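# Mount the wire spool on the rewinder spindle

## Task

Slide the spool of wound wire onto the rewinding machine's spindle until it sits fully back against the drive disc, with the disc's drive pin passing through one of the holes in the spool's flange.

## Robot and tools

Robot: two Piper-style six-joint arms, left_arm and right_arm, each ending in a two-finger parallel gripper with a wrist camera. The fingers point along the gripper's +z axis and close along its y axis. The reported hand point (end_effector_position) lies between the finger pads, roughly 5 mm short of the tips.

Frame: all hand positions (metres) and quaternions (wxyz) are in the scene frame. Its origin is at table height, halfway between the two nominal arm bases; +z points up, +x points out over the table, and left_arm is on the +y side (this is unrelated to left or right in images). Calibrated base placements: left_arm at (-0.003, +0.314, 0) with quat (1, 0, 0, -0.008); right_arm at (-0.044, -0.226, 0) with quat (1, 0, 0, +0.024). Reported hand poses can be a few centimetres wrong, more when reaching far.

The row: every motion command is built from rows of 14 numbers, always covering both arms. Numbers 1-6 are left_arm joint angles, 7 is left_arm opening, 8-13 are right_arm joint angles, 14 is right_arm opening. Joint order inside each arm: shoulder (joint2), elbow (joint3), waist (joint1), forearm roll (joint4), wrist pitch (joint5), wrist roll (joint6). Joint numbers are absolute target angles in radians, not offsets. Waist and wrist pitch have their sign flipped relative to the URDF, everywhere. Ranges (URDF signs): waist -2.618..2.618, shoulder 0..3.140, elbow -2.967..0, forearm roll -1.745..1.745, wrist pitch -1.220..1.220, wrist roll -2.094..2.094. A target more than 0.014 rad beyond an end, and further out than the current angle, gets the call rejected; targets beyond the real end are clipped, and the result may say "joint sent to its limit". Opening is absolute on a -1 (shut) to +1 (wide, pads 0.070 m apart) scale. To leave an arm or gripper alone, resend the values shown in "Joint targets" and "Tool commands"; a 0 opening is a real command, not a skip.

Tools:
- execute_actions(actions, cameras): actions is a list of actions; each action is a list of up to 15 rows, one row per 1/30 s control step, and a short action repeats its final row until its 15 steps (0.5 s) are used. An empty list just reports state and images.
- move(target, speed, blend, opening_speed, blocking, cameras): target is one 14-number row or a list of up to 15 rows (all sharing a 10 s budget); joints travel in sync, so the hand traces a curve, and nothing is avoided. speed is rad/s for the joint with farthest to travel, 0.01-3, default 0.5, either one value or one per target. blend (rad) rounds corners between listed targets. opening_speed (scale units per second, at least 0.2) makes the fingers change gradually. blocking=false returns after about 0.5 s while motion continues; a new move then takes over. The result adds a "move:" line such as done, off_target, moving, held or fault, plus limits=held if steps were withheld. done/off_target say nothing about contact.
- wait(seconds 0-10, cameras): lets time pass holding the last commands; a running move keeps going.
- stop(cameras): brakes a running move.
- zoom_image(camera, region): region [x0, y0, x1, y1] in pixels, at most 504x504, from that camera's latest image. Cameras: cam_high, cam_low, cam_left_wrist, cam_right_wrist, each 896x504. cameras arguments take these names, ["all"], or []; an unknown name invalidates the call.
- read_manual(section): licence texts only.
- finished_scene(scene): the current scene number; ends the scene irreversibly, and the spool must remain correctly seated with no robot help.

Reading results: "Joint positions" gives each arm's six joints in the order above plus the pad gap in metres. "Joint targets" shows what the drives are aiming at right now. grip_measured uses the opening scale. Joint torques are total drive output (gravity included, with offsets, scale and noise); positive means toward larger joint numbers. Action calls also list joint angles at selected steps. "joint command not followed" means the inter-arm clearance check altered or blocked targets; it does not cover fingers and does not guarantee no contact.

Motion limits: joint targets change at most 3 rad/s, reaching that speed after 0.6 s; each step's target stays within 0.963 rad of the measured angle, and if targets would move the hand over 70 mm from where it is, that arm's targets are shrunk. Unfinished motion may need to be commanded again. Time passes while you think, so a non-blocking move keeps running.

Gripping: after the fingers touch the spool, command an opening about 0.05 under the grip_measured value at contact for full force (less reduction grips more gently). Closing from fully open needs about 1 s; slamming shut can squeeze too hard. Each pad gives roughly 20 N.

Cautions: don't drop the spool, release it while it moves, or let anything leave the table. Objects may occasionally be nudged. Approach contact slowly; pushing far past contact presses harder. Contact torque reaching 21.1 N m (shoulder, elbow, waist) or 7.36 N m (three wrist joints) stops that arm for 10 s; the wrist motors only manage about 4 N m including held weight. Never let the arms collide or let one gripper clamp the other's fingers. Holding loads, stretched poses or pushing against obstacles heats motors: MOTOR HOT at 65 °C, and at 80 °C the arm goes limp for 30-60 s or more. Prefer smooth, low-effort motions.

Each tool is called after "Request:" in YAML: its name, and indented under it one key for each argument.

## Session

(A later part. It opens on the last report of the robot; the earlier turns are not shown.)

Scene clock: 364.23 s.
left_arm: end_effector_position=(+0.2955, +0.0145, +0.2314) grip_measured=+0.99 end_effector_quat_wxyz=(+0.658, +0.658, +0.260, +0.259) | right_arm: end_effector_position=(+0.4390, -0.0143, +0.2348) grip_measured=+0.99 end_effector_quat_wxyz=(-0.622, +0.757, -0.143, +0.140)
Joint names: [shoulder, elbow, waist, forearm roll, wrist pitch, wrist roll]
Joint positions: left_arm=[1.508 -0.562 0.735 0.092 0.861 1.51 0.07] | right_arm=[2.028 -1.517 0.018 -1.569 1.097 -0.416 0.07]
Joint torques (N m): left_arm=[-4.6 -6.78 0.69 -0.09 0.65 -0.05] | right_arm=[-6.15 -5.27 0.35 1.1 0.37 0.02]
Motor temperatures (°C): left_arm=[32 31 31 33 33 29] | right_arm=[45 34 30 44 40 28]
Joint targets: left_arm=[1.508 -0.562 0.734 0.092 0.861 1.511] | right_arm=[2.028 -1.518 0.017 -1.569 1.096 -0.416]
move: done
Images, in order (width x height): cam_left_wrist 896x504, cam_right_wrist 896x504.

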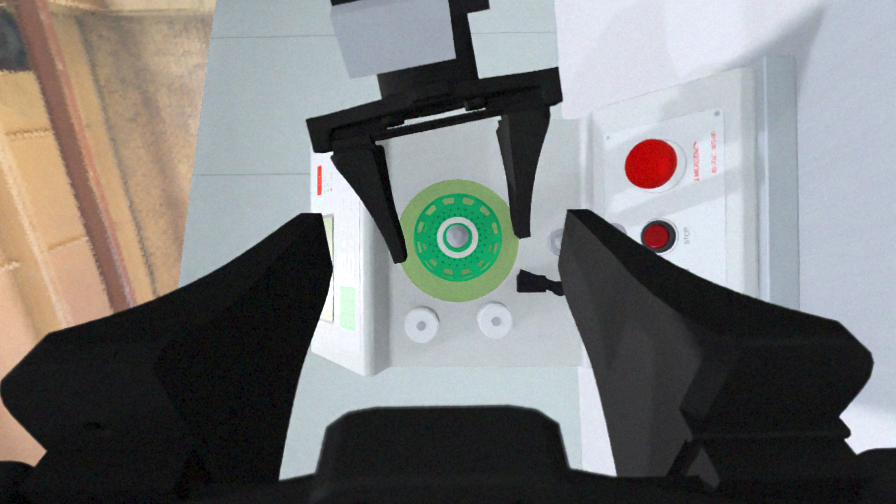

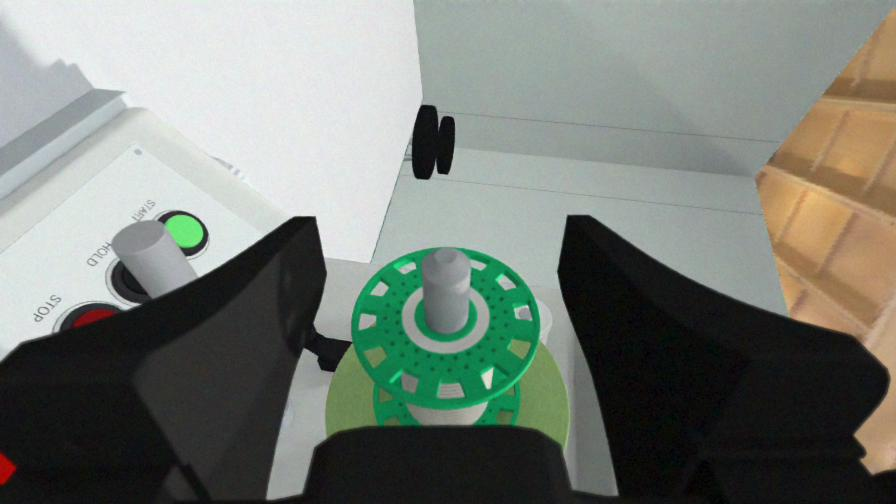

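Request:
move:
  target:
    - [1.50816, -0.56199, 0.73419, 0.09201, 0.86095, 1.51073, 1.0, 2.028240, -1.517535, 0.017264, -1.569078, 1.095924, -0.415724, -0.143]
    - [1.50816, -0.56199, 0.73419, 0.09201, 0.86095, 1.51073, 1.0, 2.038897, -1.530878, -0.008971, -1.557085, 1.070397, -0.417073, -0.143]
  speed: 0.08
  opening_speed: 1.0
  cameras: ["cam_left_wrist", "cam_right_wrist"]

Request:
zoom_image:
  camera: "cam_left_wrist"
  region: [386, 164, 526, 304]

Scene clock: 392.57 s.
left_arm: end_effector_position=(+0.2955, +0.0145, +0.2314) grip_measured=+0.99 end_effector_quat_wxyz=(+0.658, +0.658, +0.260, +0.259) | right_arm: end_effector_position=(+0.4420, -0.0038, +0.2341) grip_measured=-0.14 end_effector_quat_wxyz=(-0.622, +0.756, -0.143, +0.142)
Joint names: [shoulder, elbow, waist, forearm roll, wrist pitch, wrist roll]
Joint positions: left_arm=[1.508 -0.562 0.735 0.092 0.861 1.51 0.07] | right_arm=[2.039 -1.531 -0.009 -1.557 1.07 -0.417 0.03]
Joint torques (N m): left_arm=[-4.65 -6.69 0.74 -0.07 0.65 -0.03] | right_arm=[-5.58 -6.2 1.09 1.07 0.54 -0.1]
Motor temperatures (°C): left_arm=[32 31 31 32 33 29] | right_arm=[43 34 29 39 38 28]
Joint targets: left_arm=[1.508 -0.562 0.734 0.092 0.861 1.511] | right_arm=[2.039 -1.531 -0.009 -1.557 1.070 -0.417]
move: done
Images, in order (width x height): cam_left_wrist 896x504, cam_right_wrist 896x504.

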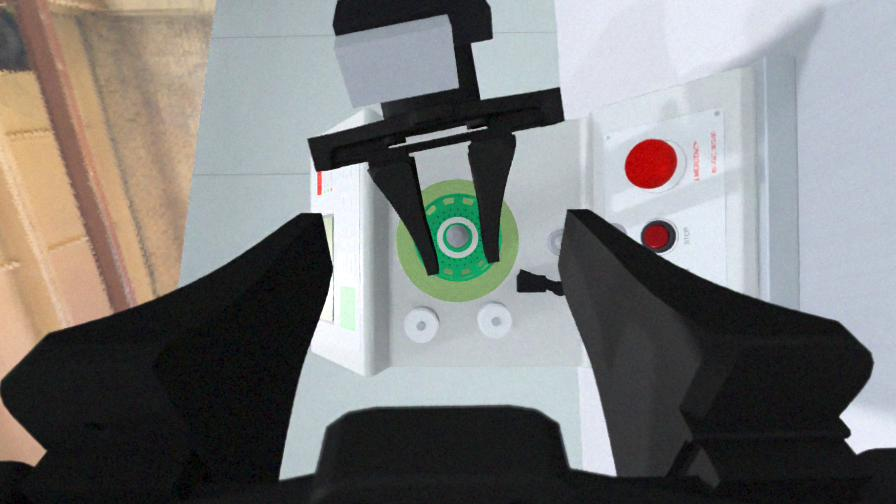

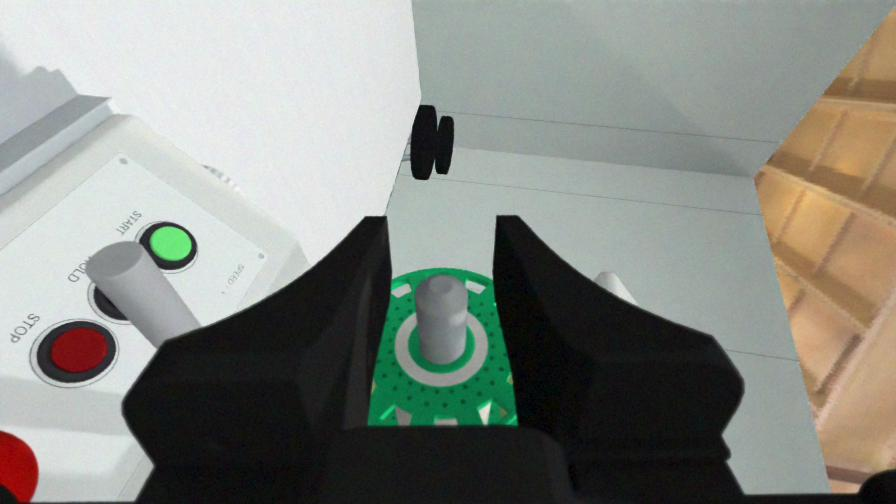

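Scaled by 3.600 from the camera's 896x504 image, which has a finer 1280x720 frame.

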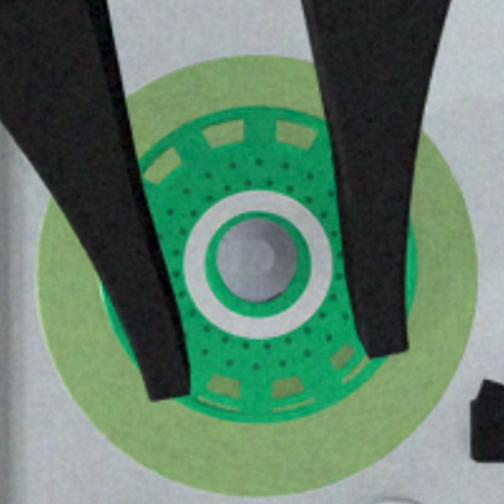

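Request:
move:
  target:
    - [1.50816, -0.56199, 0.73419, 0.09201, 0.86095, 1.51073, 1.0, 2.059120, -1.565197, -0.005093, -1.566273, 1.073895, -0.401020, -0.143]
    - [1.50816, -0.56199, 0.73419, 0.09201, 0.86095, 1.51073, 1.0, 2.069232, -1.582357, -0.003154, -1.570867, 1.075644, -0.392993, -0.143]
  speed: [0.06, 0.03]
  cameras: []

Request:
wait:
  seconds: 0.7
  cameras: ["cam_left_wrist"]

Request:
zoom_image:
  camera: "cam_left_wrist"
  region: [386, 164, 526, 304]

Scene clock: 395.23 s.
left_arm: end_effector_position=(+0.2955, +0.0145, +0.2314) grip_measured=+0.99 end_effector_quat_wxyz=(+0.658, +0.658, +0.260, +0.259) | right_arm: end_effector_position=(+0.4507, -0.0055, +0.2345) grip_measured=-0.14 end_effector_quat_wxyz=(-0.623, +0.756, -0.143, +0.142)
Joint names: [shoulder, elbow, waist, forearm roll, wrist pitch, wrist roll]
Joint positions: left_arm=[1.508 -0.562 0.735 0.092 0.861 1.51 0.07] | right_arm=[2.069 -1.582 -0.003 -1.57 1.076 -0.393 0.03]
Joint torques (N m): left_arm=[-4.72 -6.62 0.79 -0.07 0.65 -0.03] | right_arm=[-5.71 -6.24 1.21 0.97 0.59 0]
Joint targets: left_arm=[1.508 -0.562 0.734 0.092 0.861 1.511] | right_arm=[2.069 -1.582 -0.003 -1.571 1.076 -0.393]
move: done
No camera images: "cameras" was empty.

Scene clock: 395.93 s.
left_arm: end_effector_position=(+0.2955, +0.0145, +0.2314) grip_measured=+0.99 end_effector_quat_wxyz=(+0.658, +0.658, +0.260, +0.259) | right_arm: end_effector_position=(+0.4507, -0.0055, +0.2345) grip_measured=-0.14 end_effector_quat_wxyz=(-0.623, +0.756, -0.143, +0.142)
Joint names: [shoulder, elbow, waist, forearm roll, wrist pitch, wrist roll]
Joint positions: left_arm=[1.508 -0.562 0.735 0.092 0.861 1.51 0.07] | right_arm=[2.069 -1.582 -0.003 -1.57 1.076 -0.393 0.03]
Joint torques (N m): left_arm=[-4.73 -6.6 0.81 -0.06 0.66 -0.02] | right_arm=[-5.93 -5.83 0.97 1.01 0.57 -0.06]
Joint targets: left_arm=[1.508 -0.562 0.734 0.092 0.861 1.511] | right_arm=[2.069 -1.582 -0.003 -1.571 1.076 -0.393]
Tool commands: left_gripper/opening=+1.0 right_gripper/opening=-0.143
wait: 0.70 s; at rest by 0.17 s
Images, in order (width x height): cam_left_wrist 896x504.

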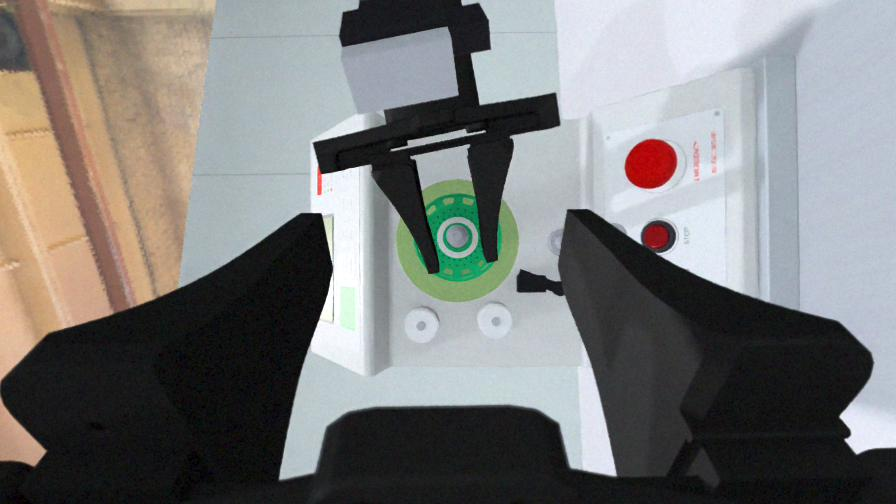

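Scaled by 3.600 from the camera's 896x504 image, which has a finer 1280x720 frame.

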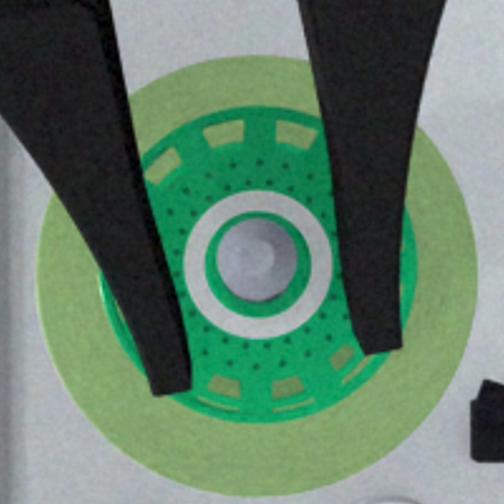

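Request:
move:
  target: [1.50816, -0.56199, 0.73419, 0.09201, 0.86095, 1.51073, 1.0, 2.072602, -1.588076, -0.002508, -1.572398, 1.076227, -0.390317, -0.143]
  speed: 0.03
  cameras: []

Request:
move:
  target: [1.50816, -0.56199, 0.73419, 0.09201, 0.86095, 1.51073, 1.0, 2.075973, -1.593796, -0.001861, -1.573930, 1.076810, -0.387642, -0.143]
  speed: 0.03
  cameras: []

Scene clock: 397.57 s.
left_arm: end_effector_position=(+0.2955, +0.0145, +0.2314) grip_measured=+0.99 end_effector_quat_wxyz=(+0.658, +0.658, +0.260, +0.259) | right_arm: end_effector_position=(+0.4518, -0.0059, +0.2342) grip_measured=-0.14 end_effector_quat_wxyz=(-0.622, +0.756, -0.143, +0.142)
Joint names: [shoulder, elbow, waist, forearm roll, wrist pitch, wrist roll]
Joint positions: left_arm=[1.508 -0.562 0.735 0.092 0.861 1.51 0.07] | right_arm=[2.072 -1.588 -0.003 -1.572 1.076 -0.39 0.03]
Joint torques (N m): left_arm=[-4.75 -6.54 0.79 -0.06 0.66 -0.01] | right_arm=[-5.6 -6.45 1.31 0.95 0.59 0.03]
Joint targets: left_arm=[1.508 -0.562 0.734 0.092 0.861 1.511] | right_arm=[2.073 -1.588 -0.003 -1.572 1.076 -0.390]
move: done
No camera images: "cameras" was empty.

Scene clock: 398.27 s.
left_arm: end_effector_position=(+0.2955, +0.0145, +0.2314) grip_measured=+0.99 end_effector_quat_wxyz=(+0.658, +0.658, +0.260, +0.259) | right_arm: end_effector_position=(+0.4527, -0.0058, +0.2341) grip_measured=-0.14 end_effector_quat_wxyz=(-0.622, +0.756, -0.143, +0.142)
Joint names: [shoulder, elbow, waist, forearm roll, wrist pitch, wrist roll]
Joint positions: left_arm=[1.508 -0.562 0.735 0.092 0.861 1.51 0.07] | right_arm=[2.076 -1.594 -0.003 -1.574 1.077 -0.388 0.03]
Joint torques (N m): left_arm=[-4.74 -6.57 0.83 -0.06 0.66 -0.01] | right_arm=[-5.73 -6.37 1.28 0.97 0.59 0.03]
Joint targets: left_arm=[1.508 -0.562 0.734 0.092 0.861 1.511] | right_arm=[2.076 -1.594 -0.002 -1.574 1.077 -0.388]
move: done
No camera images: "cameras" was empty.

Request:
move:
  target: [1.50816, -0.56199, 0.73419, 0.09201, 0.86095, 1.51073, 1.0, 2.079343, -1.599516, -0.001215, -1.575461, 1.077393, -0.384966, -0.143]
  speed: 0.03
  cameras: []

Request:
move:
  target: [1.50816, -0.56199, 0.73419, 0.09201, 0.86095, 1.51073, 1.0, 2.082714, -1.605236, -0.000569, -1.576992, 1.077976, -0.382290, -0.143]
  speed: 0.03
  cameras: []

Scene clock: 399.97 s.
left_arm: end_effector_position=(+0.2955, +0.0145, +0.2314) grip_measured=+0.99 end_effector_quat_wxyz=(+0.658, +0.658, +0.260, +0.259) | right_arm: end_effector_position=(+0.4536, -0.0061, +0.2345) grip_measured=-0.14 end_effector_quat_wxyz=(-0.623, +0.756, -0.142, +0.142)
Joint names: [shoulder, elbow, waist, forearm roll, wrist pitch, wrist roll]
Joint positions: left_arm=[1.508 -0.562 0.735 0.092 0.861 1.51 0.07] | right_arm=[2.079 -1.6 -0.002 -1.575 1.077 -0.386 0.03]
Joint torques (N m): left_arm=[-4.77 -6.51 0.84 -0.05 0.67 -0.02] | right_arm=[-5.69 -6.43 1.31 0.96 0.58 0.03]
Joint targets: left_arm=[1.508 -0.562 0.734 0.092 0.861 1.511] | right_arm=[2.079 -1.600 -0.001 -1.575 1.077 -0.385]
move: done
No camera images: "cameras" was empty.

Scene clock: 400.67 s.
left_arm: end_effector_position=(+0.2955, +0.0145, +0.2314) grip_measured=+0.99 end_effector_quat_wxyz=(+0.658, +0.658, +0.260, +0.259) | right_arm: end_effector_position=(+0.4545, -0.0064, +0.2341) grip_measured=-0.14 end_effector_quat_wxyz=(-0.622, +0.756, -0.143, +0.142)
Joint names: [shoulder, elbow, waist, forearm roll, wrist pitch, wrist roll]
Joint positions: left_arm=[1.508 -0.562 0.735 0.092 0.861 1.51 0.07] | right_arm=[2.083 -1.605 -0.001 -1.577 1.078 -0.383 0.03]
Joint torques (N m): left_arm=[-4.76 -6.48 0.87 -0.05 0.67 -0.01] | right_arm=[-5.64 -6.49 1.58 1.07 0.33 0.04]
Joint targets: left_arm=[1.508 -0.562 0.734 0.092 0.861 1.511] | right_arm=[2.083 -1.605 -0.001 -1.577 1.078 -0.382]
move: done
No camera images: "cameras" was empty.

Request:
move:
  target: [1.50816, -0.56199, 0.73419, 0.09201, 0.86095, 1.51073, 1.0, 2.086084, -1.610956, 0.000078, -1.578524, 1.078559, -0.379615, -0.143]
  speed: 0.03
  cameras: ["cam_left_wrist"]

Request:
zoom_image:
  camera: "cam_left_wrist"
  region: [386, 164, 526, 304]

Scene clock: 402.27 s.
left_arm: end_effector_position=(+0.2955, +0.0145, +0.2314) grip_measured=+0.99 end_effector_quat_wxyz=(+0.658, +0.658, +0.260, +0.259) | right_arm: end_effector_position=(+0.4556, -0.0068, +0.2345) grip_measured=-0.14 end_effector_quat_wxyz=(-0.623, +0.756, -0.143, +0.142)
Joint names: [shoulder, elbow, waist, forearm roll, wrist pitch, wrist roll]
Joint positions: left_arm=[1.508 -0.562 0.735 0.092 0.861 1.51 0.07] | right_arm=[2.085 -1.611 0 -1.578 1.078 -0.38 0.03]
Joint torques (N m): left_arm=[-4.76 -6.51 0.88 -0.05 0.67 0] | right_arm=[-5.65 -6.41 1.57 0.98 0.48 0.04]
Joint targets: left_arm=[1.508 -0.562 0.734 0.092 0.861 1.511] | right_arm=[2.086 -1.611 0.000 -1.579 1.079 -0.380]
move: done
Images, in order (width x height): cam_left_wrist 896x504.

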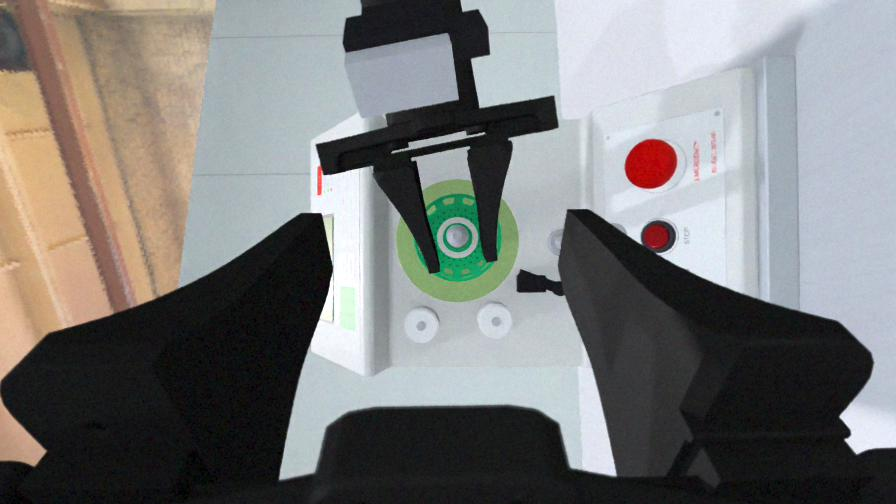

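Scaled by 3.600 from the camera's 896x504 image, which has a finer 1280x720 frame.

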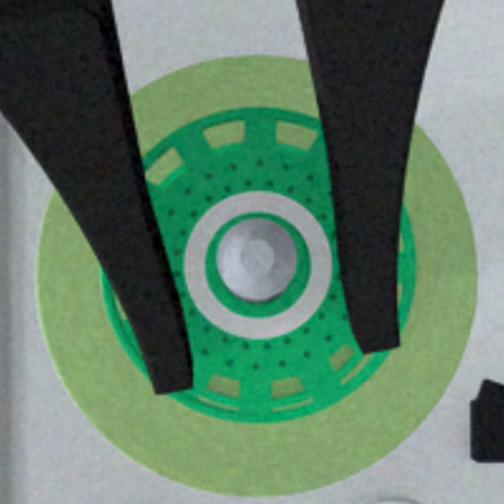

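Request:
move:
  target: [1.50816, -0.56199, 0.73419, 0.09201, 0.86095, 1.51073, 1, 2.089455, -1.616675, 0.000725, -1.580056, 1.079142, -0.376939, -0.143]
  speed: 0.03
  cameras: ["cam_left_wrist"]

Scene clock: 409.37 s.
left_arm: end_effector_position=(+0.2955, +0.0145, +0.2314) grip_measured=+0.99 end_effector_quat_wxyz=(+0.658, +0.658, +0.260, +0.259) | right_arm: end_effector_position=(+0.4561, -0.0066, +0.2340) grip_measured=-0.14 end_effector_quat_wxyz=(-0.622, +0.757, -0.142, +0.141)
Joint names: [shoulder, elbow, waist, forearm roll, wrist pitch, wrist roll]
Joint positions: left_arm=[1.508 -0.562 0.735 0.092 0.861 1.51 0.07] | right_arm=[2.089 -1.616 0 -1.58 1.08 -0.377 0.03]
Joint torques (N m): left_arm=[-4.82 -6.37 0.94 -0.06 0.68 0.02] | right_arm=[-5.4 -7.17 1.91 1.57 -0.53 0.09]
Joint targets: left_arm=[1.508 -0.562 0.734 0.092 0.861 1.511] | right_arm=[2.089 -1.617 0.001 -1.580 1.079 -0.377]
move: done
Images, in order (width x height): cam_left_wrist 896x504.

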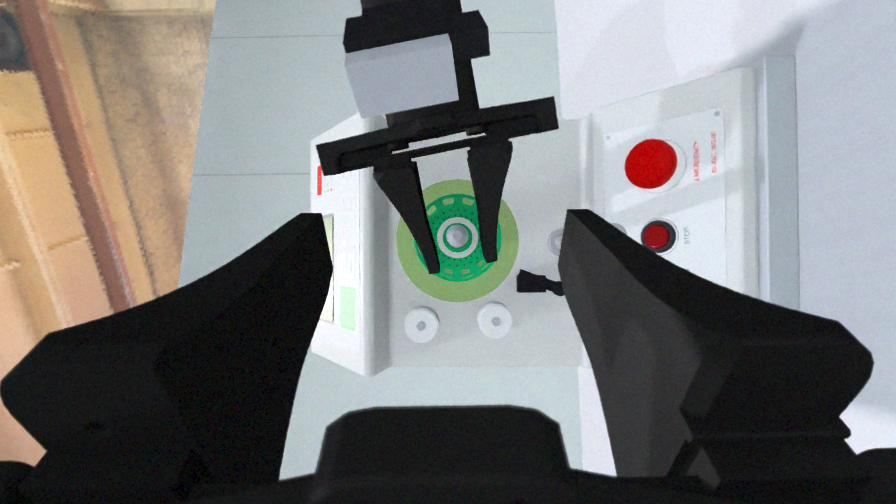

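Request:
zoom_image:
  camera: "cam_left_wrist"
  region: [386, 164, 526, 304]

Request:
move:
  target: [1.50816, -0.56199, 0.73419, 0.09201, 0.86095, 1.51073, 1, 2.092825, -1.622395, 0.001371, -1.581587, 1.079725, -0.374263, -0.143]
  speed: 0.03
  cameras: []

Scaled by 3.600 from the camera's 896x504 image, which has a finer 1280x720 frame.

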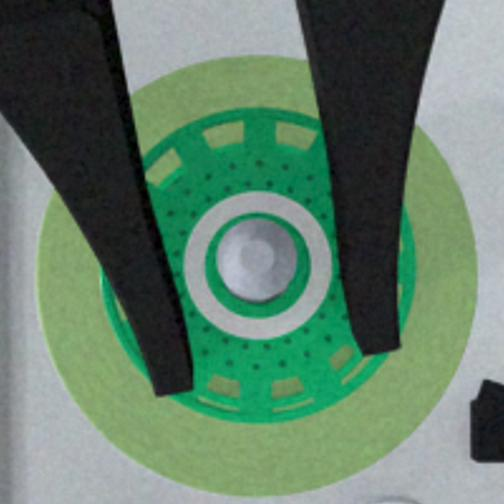

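Scene clock: 411.60 s.
left_arm: end_effector_position=(+0.2955, +0.0145, +0.2314) grip_measured=+0.99 end_effector_quat_wxyz=(+0.658, +0.658, +0.260, +0.259) | right_arm: end_effector_position=(+0.4568, -0.0068, +0.2342) grip_measured=-0.14 end_effector_quat_wxyz=(-0.623, +0.757, -0.142, +0.141)
Joint names: [shoulder, elbow, waist, forearm roll, wrist pitch, wrist roll]
Joint positions: left_arm=[1.508 -0.562 0.735 0.092 0.861 1.51 0.07] | right_arm=[2.092 -1.621 0.001 -1.582 1.082 -0.374 0.03]
Joint torques (N m): left_arm=[-4.88 -6.36 0.97 -0.06 0.68 0.02] | right_arm=[-3.59 -10.96 6.88 3.9 -4.47 0.17]
Joint targets: left_arm=[1.508 -0.562 0.734 0.092 0.861 1.511] | right_arm=[2.093 -1.622 0.001 -1.582 1.080 -0.374]
move: done
No camera images: "cameras" was empty.

Request:
move:
  target:
    - [1.50816, -0.56199, 0.73419, 0.09201, 0.86095, 1.51073, 1, 2.079343, -1.599516, -0.001215, -1.575461, 1.077393, -0.384966, -0.143]
    - [1.50816, -0.56199, 0.73419, 0.09201, 0.86095, 1.51073, 1, 2.038897, -1.530878, -0.008971, -1.557085, 1.070397, -0.417073, -0.143]
  speed: [0.05, 0.1]
  cameras: ["cam_left_wrist", "cam_right_wrist"]

Scene clock: 413.90 s.
left_arm: end_effector_position=(+0.2955, +0.0145, +0.2314) grip_measured=+0.99 end_effector_quat_wxyz=(+0.658, +0.658, +0.260, +0.259) | right_arm: end_effector_position=(+0.4418, -0.0039, +0.2341) grip_measured=-0.14 end_effector_quat_wxyz=(-0.622, +0.756, -0.143, +0.142)
Joint names: [shoulder, elbow, waist, forearm roll, wrist pitch, wrist roll]
Joint positions: left_arm=[1.508 -0.562 0.735 0.092 0.861 1.51 0.07] | right_arm=[2.039 -1.53 -0.009 -1.558 1.071 -0.417 0.03]
Joint torques (N m): left_arm=[-4.9 -6.29 1.01 -0.07 0.68 0.03] | right_arm=[-6.3 -5.07 0.16 1.09 0.36 0]
Joint targets: left_arm=[1.508 -0.562 0.734 0.092 0.861 1.511] | right_arm=[2.039 -1.531 -0.009 -1.557 1.070 -0.417]
move: done
Images, in order (width x height): cam_left_wrist 896x504, cam_right_wrist 896x504.

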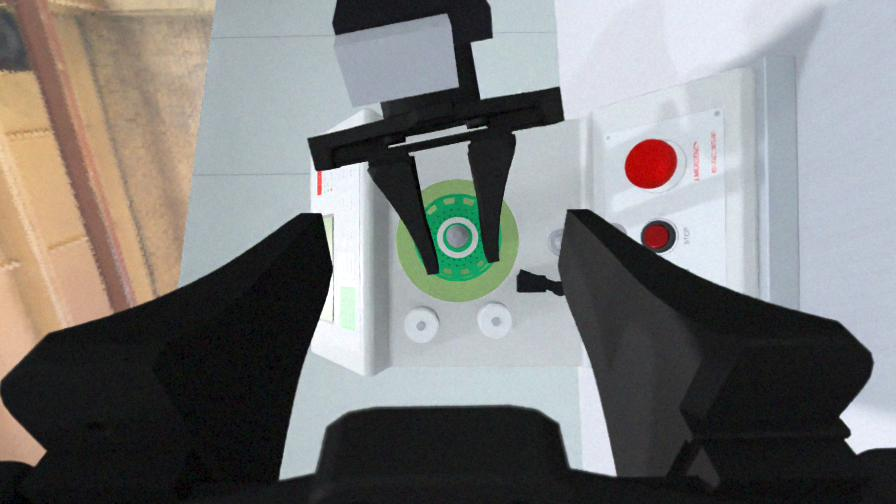

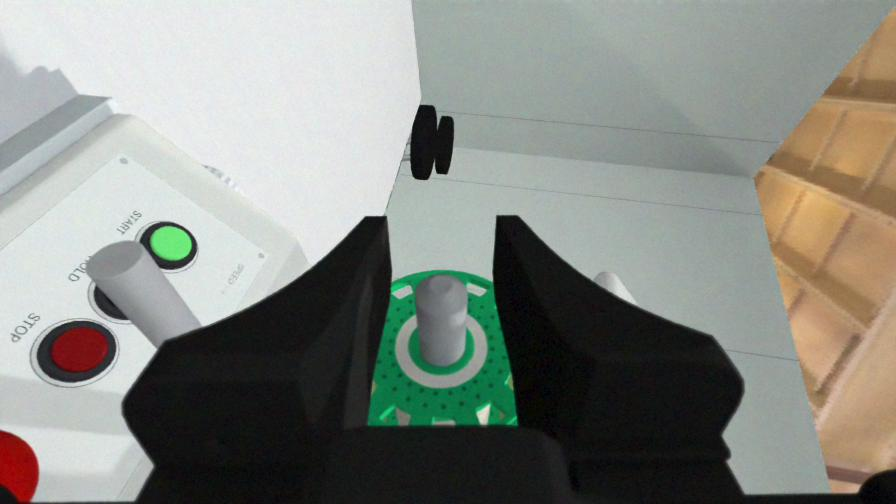

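Request:
zoom_image:
  camera: "cam_left_wrist"
  region: [386, 164, 526, 304]

Request:
zoom_image:
  camera: "cam_right_wrist"
  region: [370, 240, 520, 440]

Scaled by 3.600 from the camera's 896x504 image, which has a finer 1280x720 frame.

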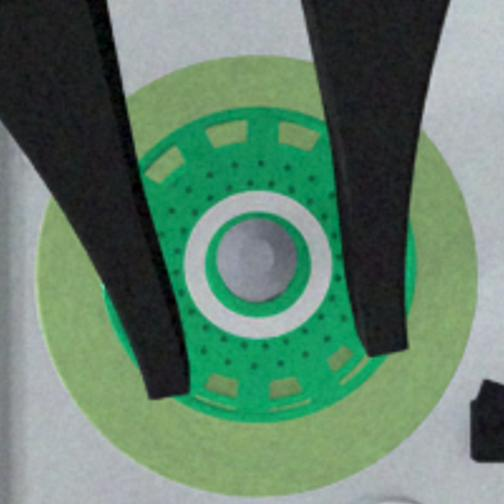

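Scaled by 2.520 from the camera's 896x504 image, which has a finer 1280x720 frame.

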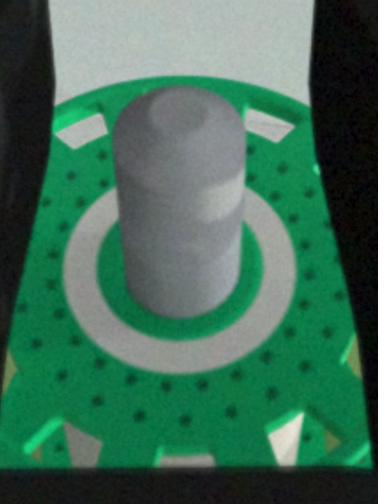

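Request:
move:
  target:
    - [1.50816, -0.56199, 0.73419, 0.09201, 0.86095, 1.51073, 1, 2.028240, -1.517535, 0.017264, -1.569078, 1.095924, -0.415724, -0.143]
    - [1.50816, -0.56199, 0.73419, 0.09201, 0.86095, 1.51073, 1, 1.9726, -1.4259, 0.0076, -1.545804, 1.086725, -0.456468, -0.143]
    - [1.50816, -0.56199, 0.73419, 0.09201, 0.86095, 1.51073, 1, 1.923701, -1.352144, -0.001894, -1.525881, 1.078626, -0.489091, -0.143]
    - [1.50816, -0.56199, 0.73419, 0.09201, 0.86095, 1.51073, 1, 1.87698, -1.27968, -0.01294, -1.5064, 1.07034, -0.519, -0.143]
  speed: [0.08, 0.15, 0.2, 0.2]
  blend: 0.02
  cameras: ["all"]

Scene clock: 428.70 s.
left_arm: end_effector_position=(+0.2955, +0.0145, +0.2314) grip_measured=+0.99 end_effector_quat_wxyz=(+0.658, +0.658, +0.260, +0.259) | right_arm: end_effector_position=(+0.3935, -0.0052, +0.2362) grip_measured=-0.14 end_effector_quat_wxyz=(-0.622, +0.756, -0.143, +0.142)
Joint names: [shoulder, elbow, waist, forearm roll, wrist pitch, wrist roll]
Joint positions: left_arm=[1.508 -0.562 0.735 0.092 0.861 1.51 0.07] | right_arm=[1.876 -1.278 -0.013 -1.506 1.07 -0.519 0.03]
Joint torques (N m): left_arm=[-4.94 -6.18 1.09 -0.07 0.69 0.05] | right_arm=[-5.04 -5.7 0.71 1.02 0.47 0.03]
Joint targets: left_arm=[1.508 -0.562 0.734 0.092 0.861 1.511] | right_arm=[1.877 -1.280 -0.013 -1.506 1.070 -0.519]
move: done; blend cut to 0.0131 rad at target 1

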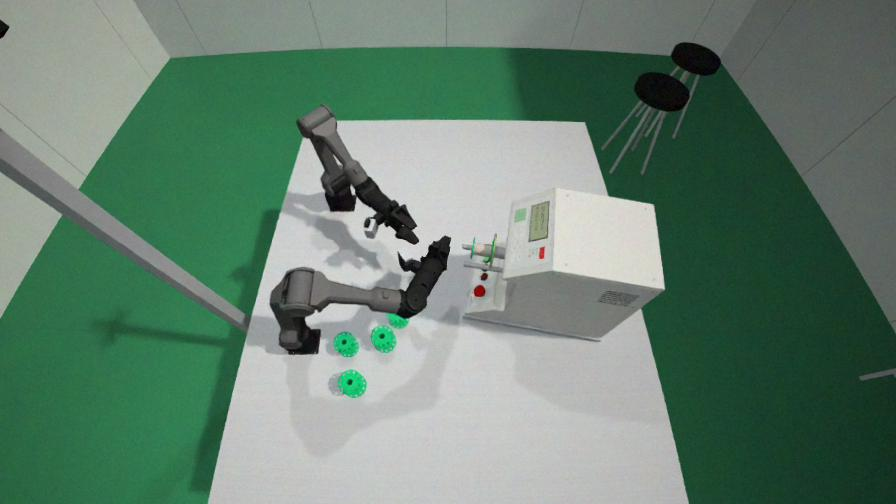

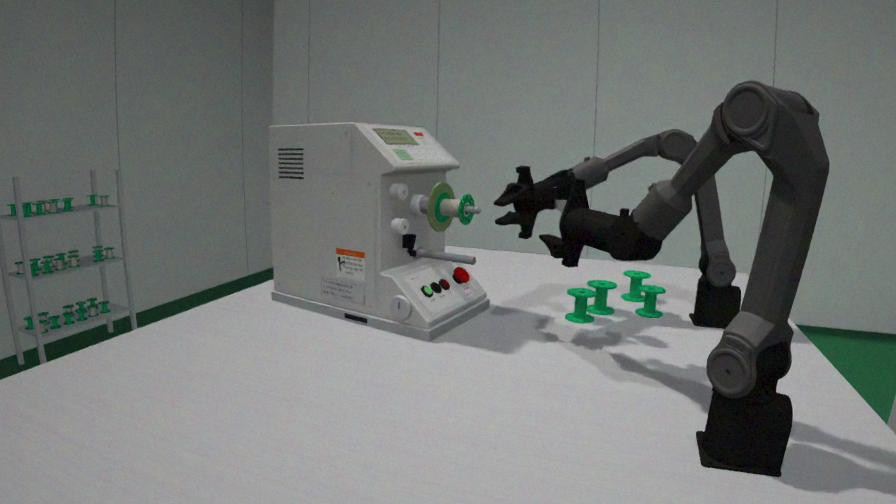

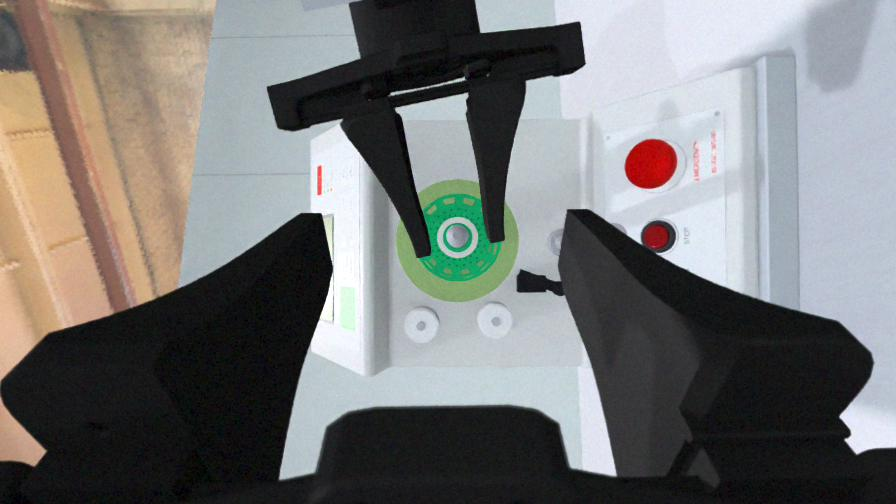

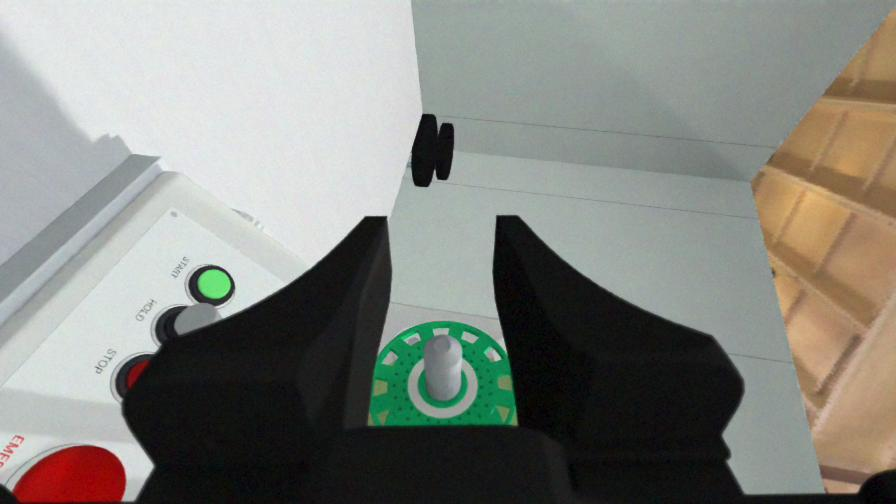

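Request:
zoom_image:
  camera: "cam_left_wrist"
  region: [386, 164, 526, 304]

Request:
zoom_image:
  camera: "cam_low"
  region: [390, 160, 500, 260]

Request:
zoom_image:
  camera: "cam_right_wrist"
  region: [365, 310, 525, 440]

Scaled by 3.600 from the camera's 896x504 image, which has a finer 1280x720 frame.

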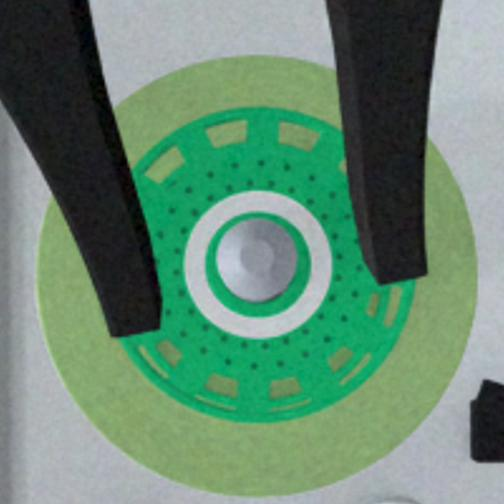

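Scaled by 4.582 from the camera's 896x504 image, which has a finer 1280x720 frame.

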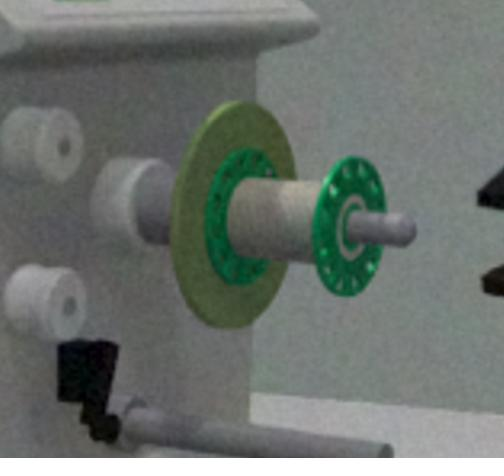

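Scaled by 3.150 from the camera's 896x504 image, which has a finer 1280x720 frame.

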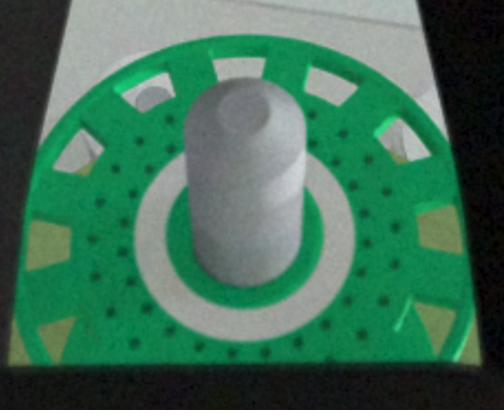

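Request:
zoom_image:
  camera: "cam_low"
  region: [424, 178, 480, 236]

Scaled by 8.690 from the camera's 896x504 image, which has a finer 1280x720 frame.

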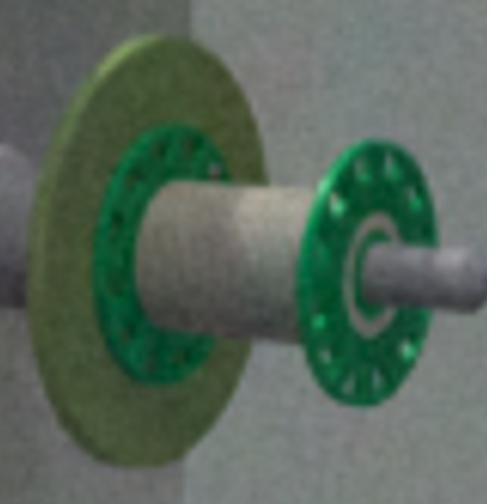

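Request:
finished_scene:
  scene: 2

The scene is finished: the task was done.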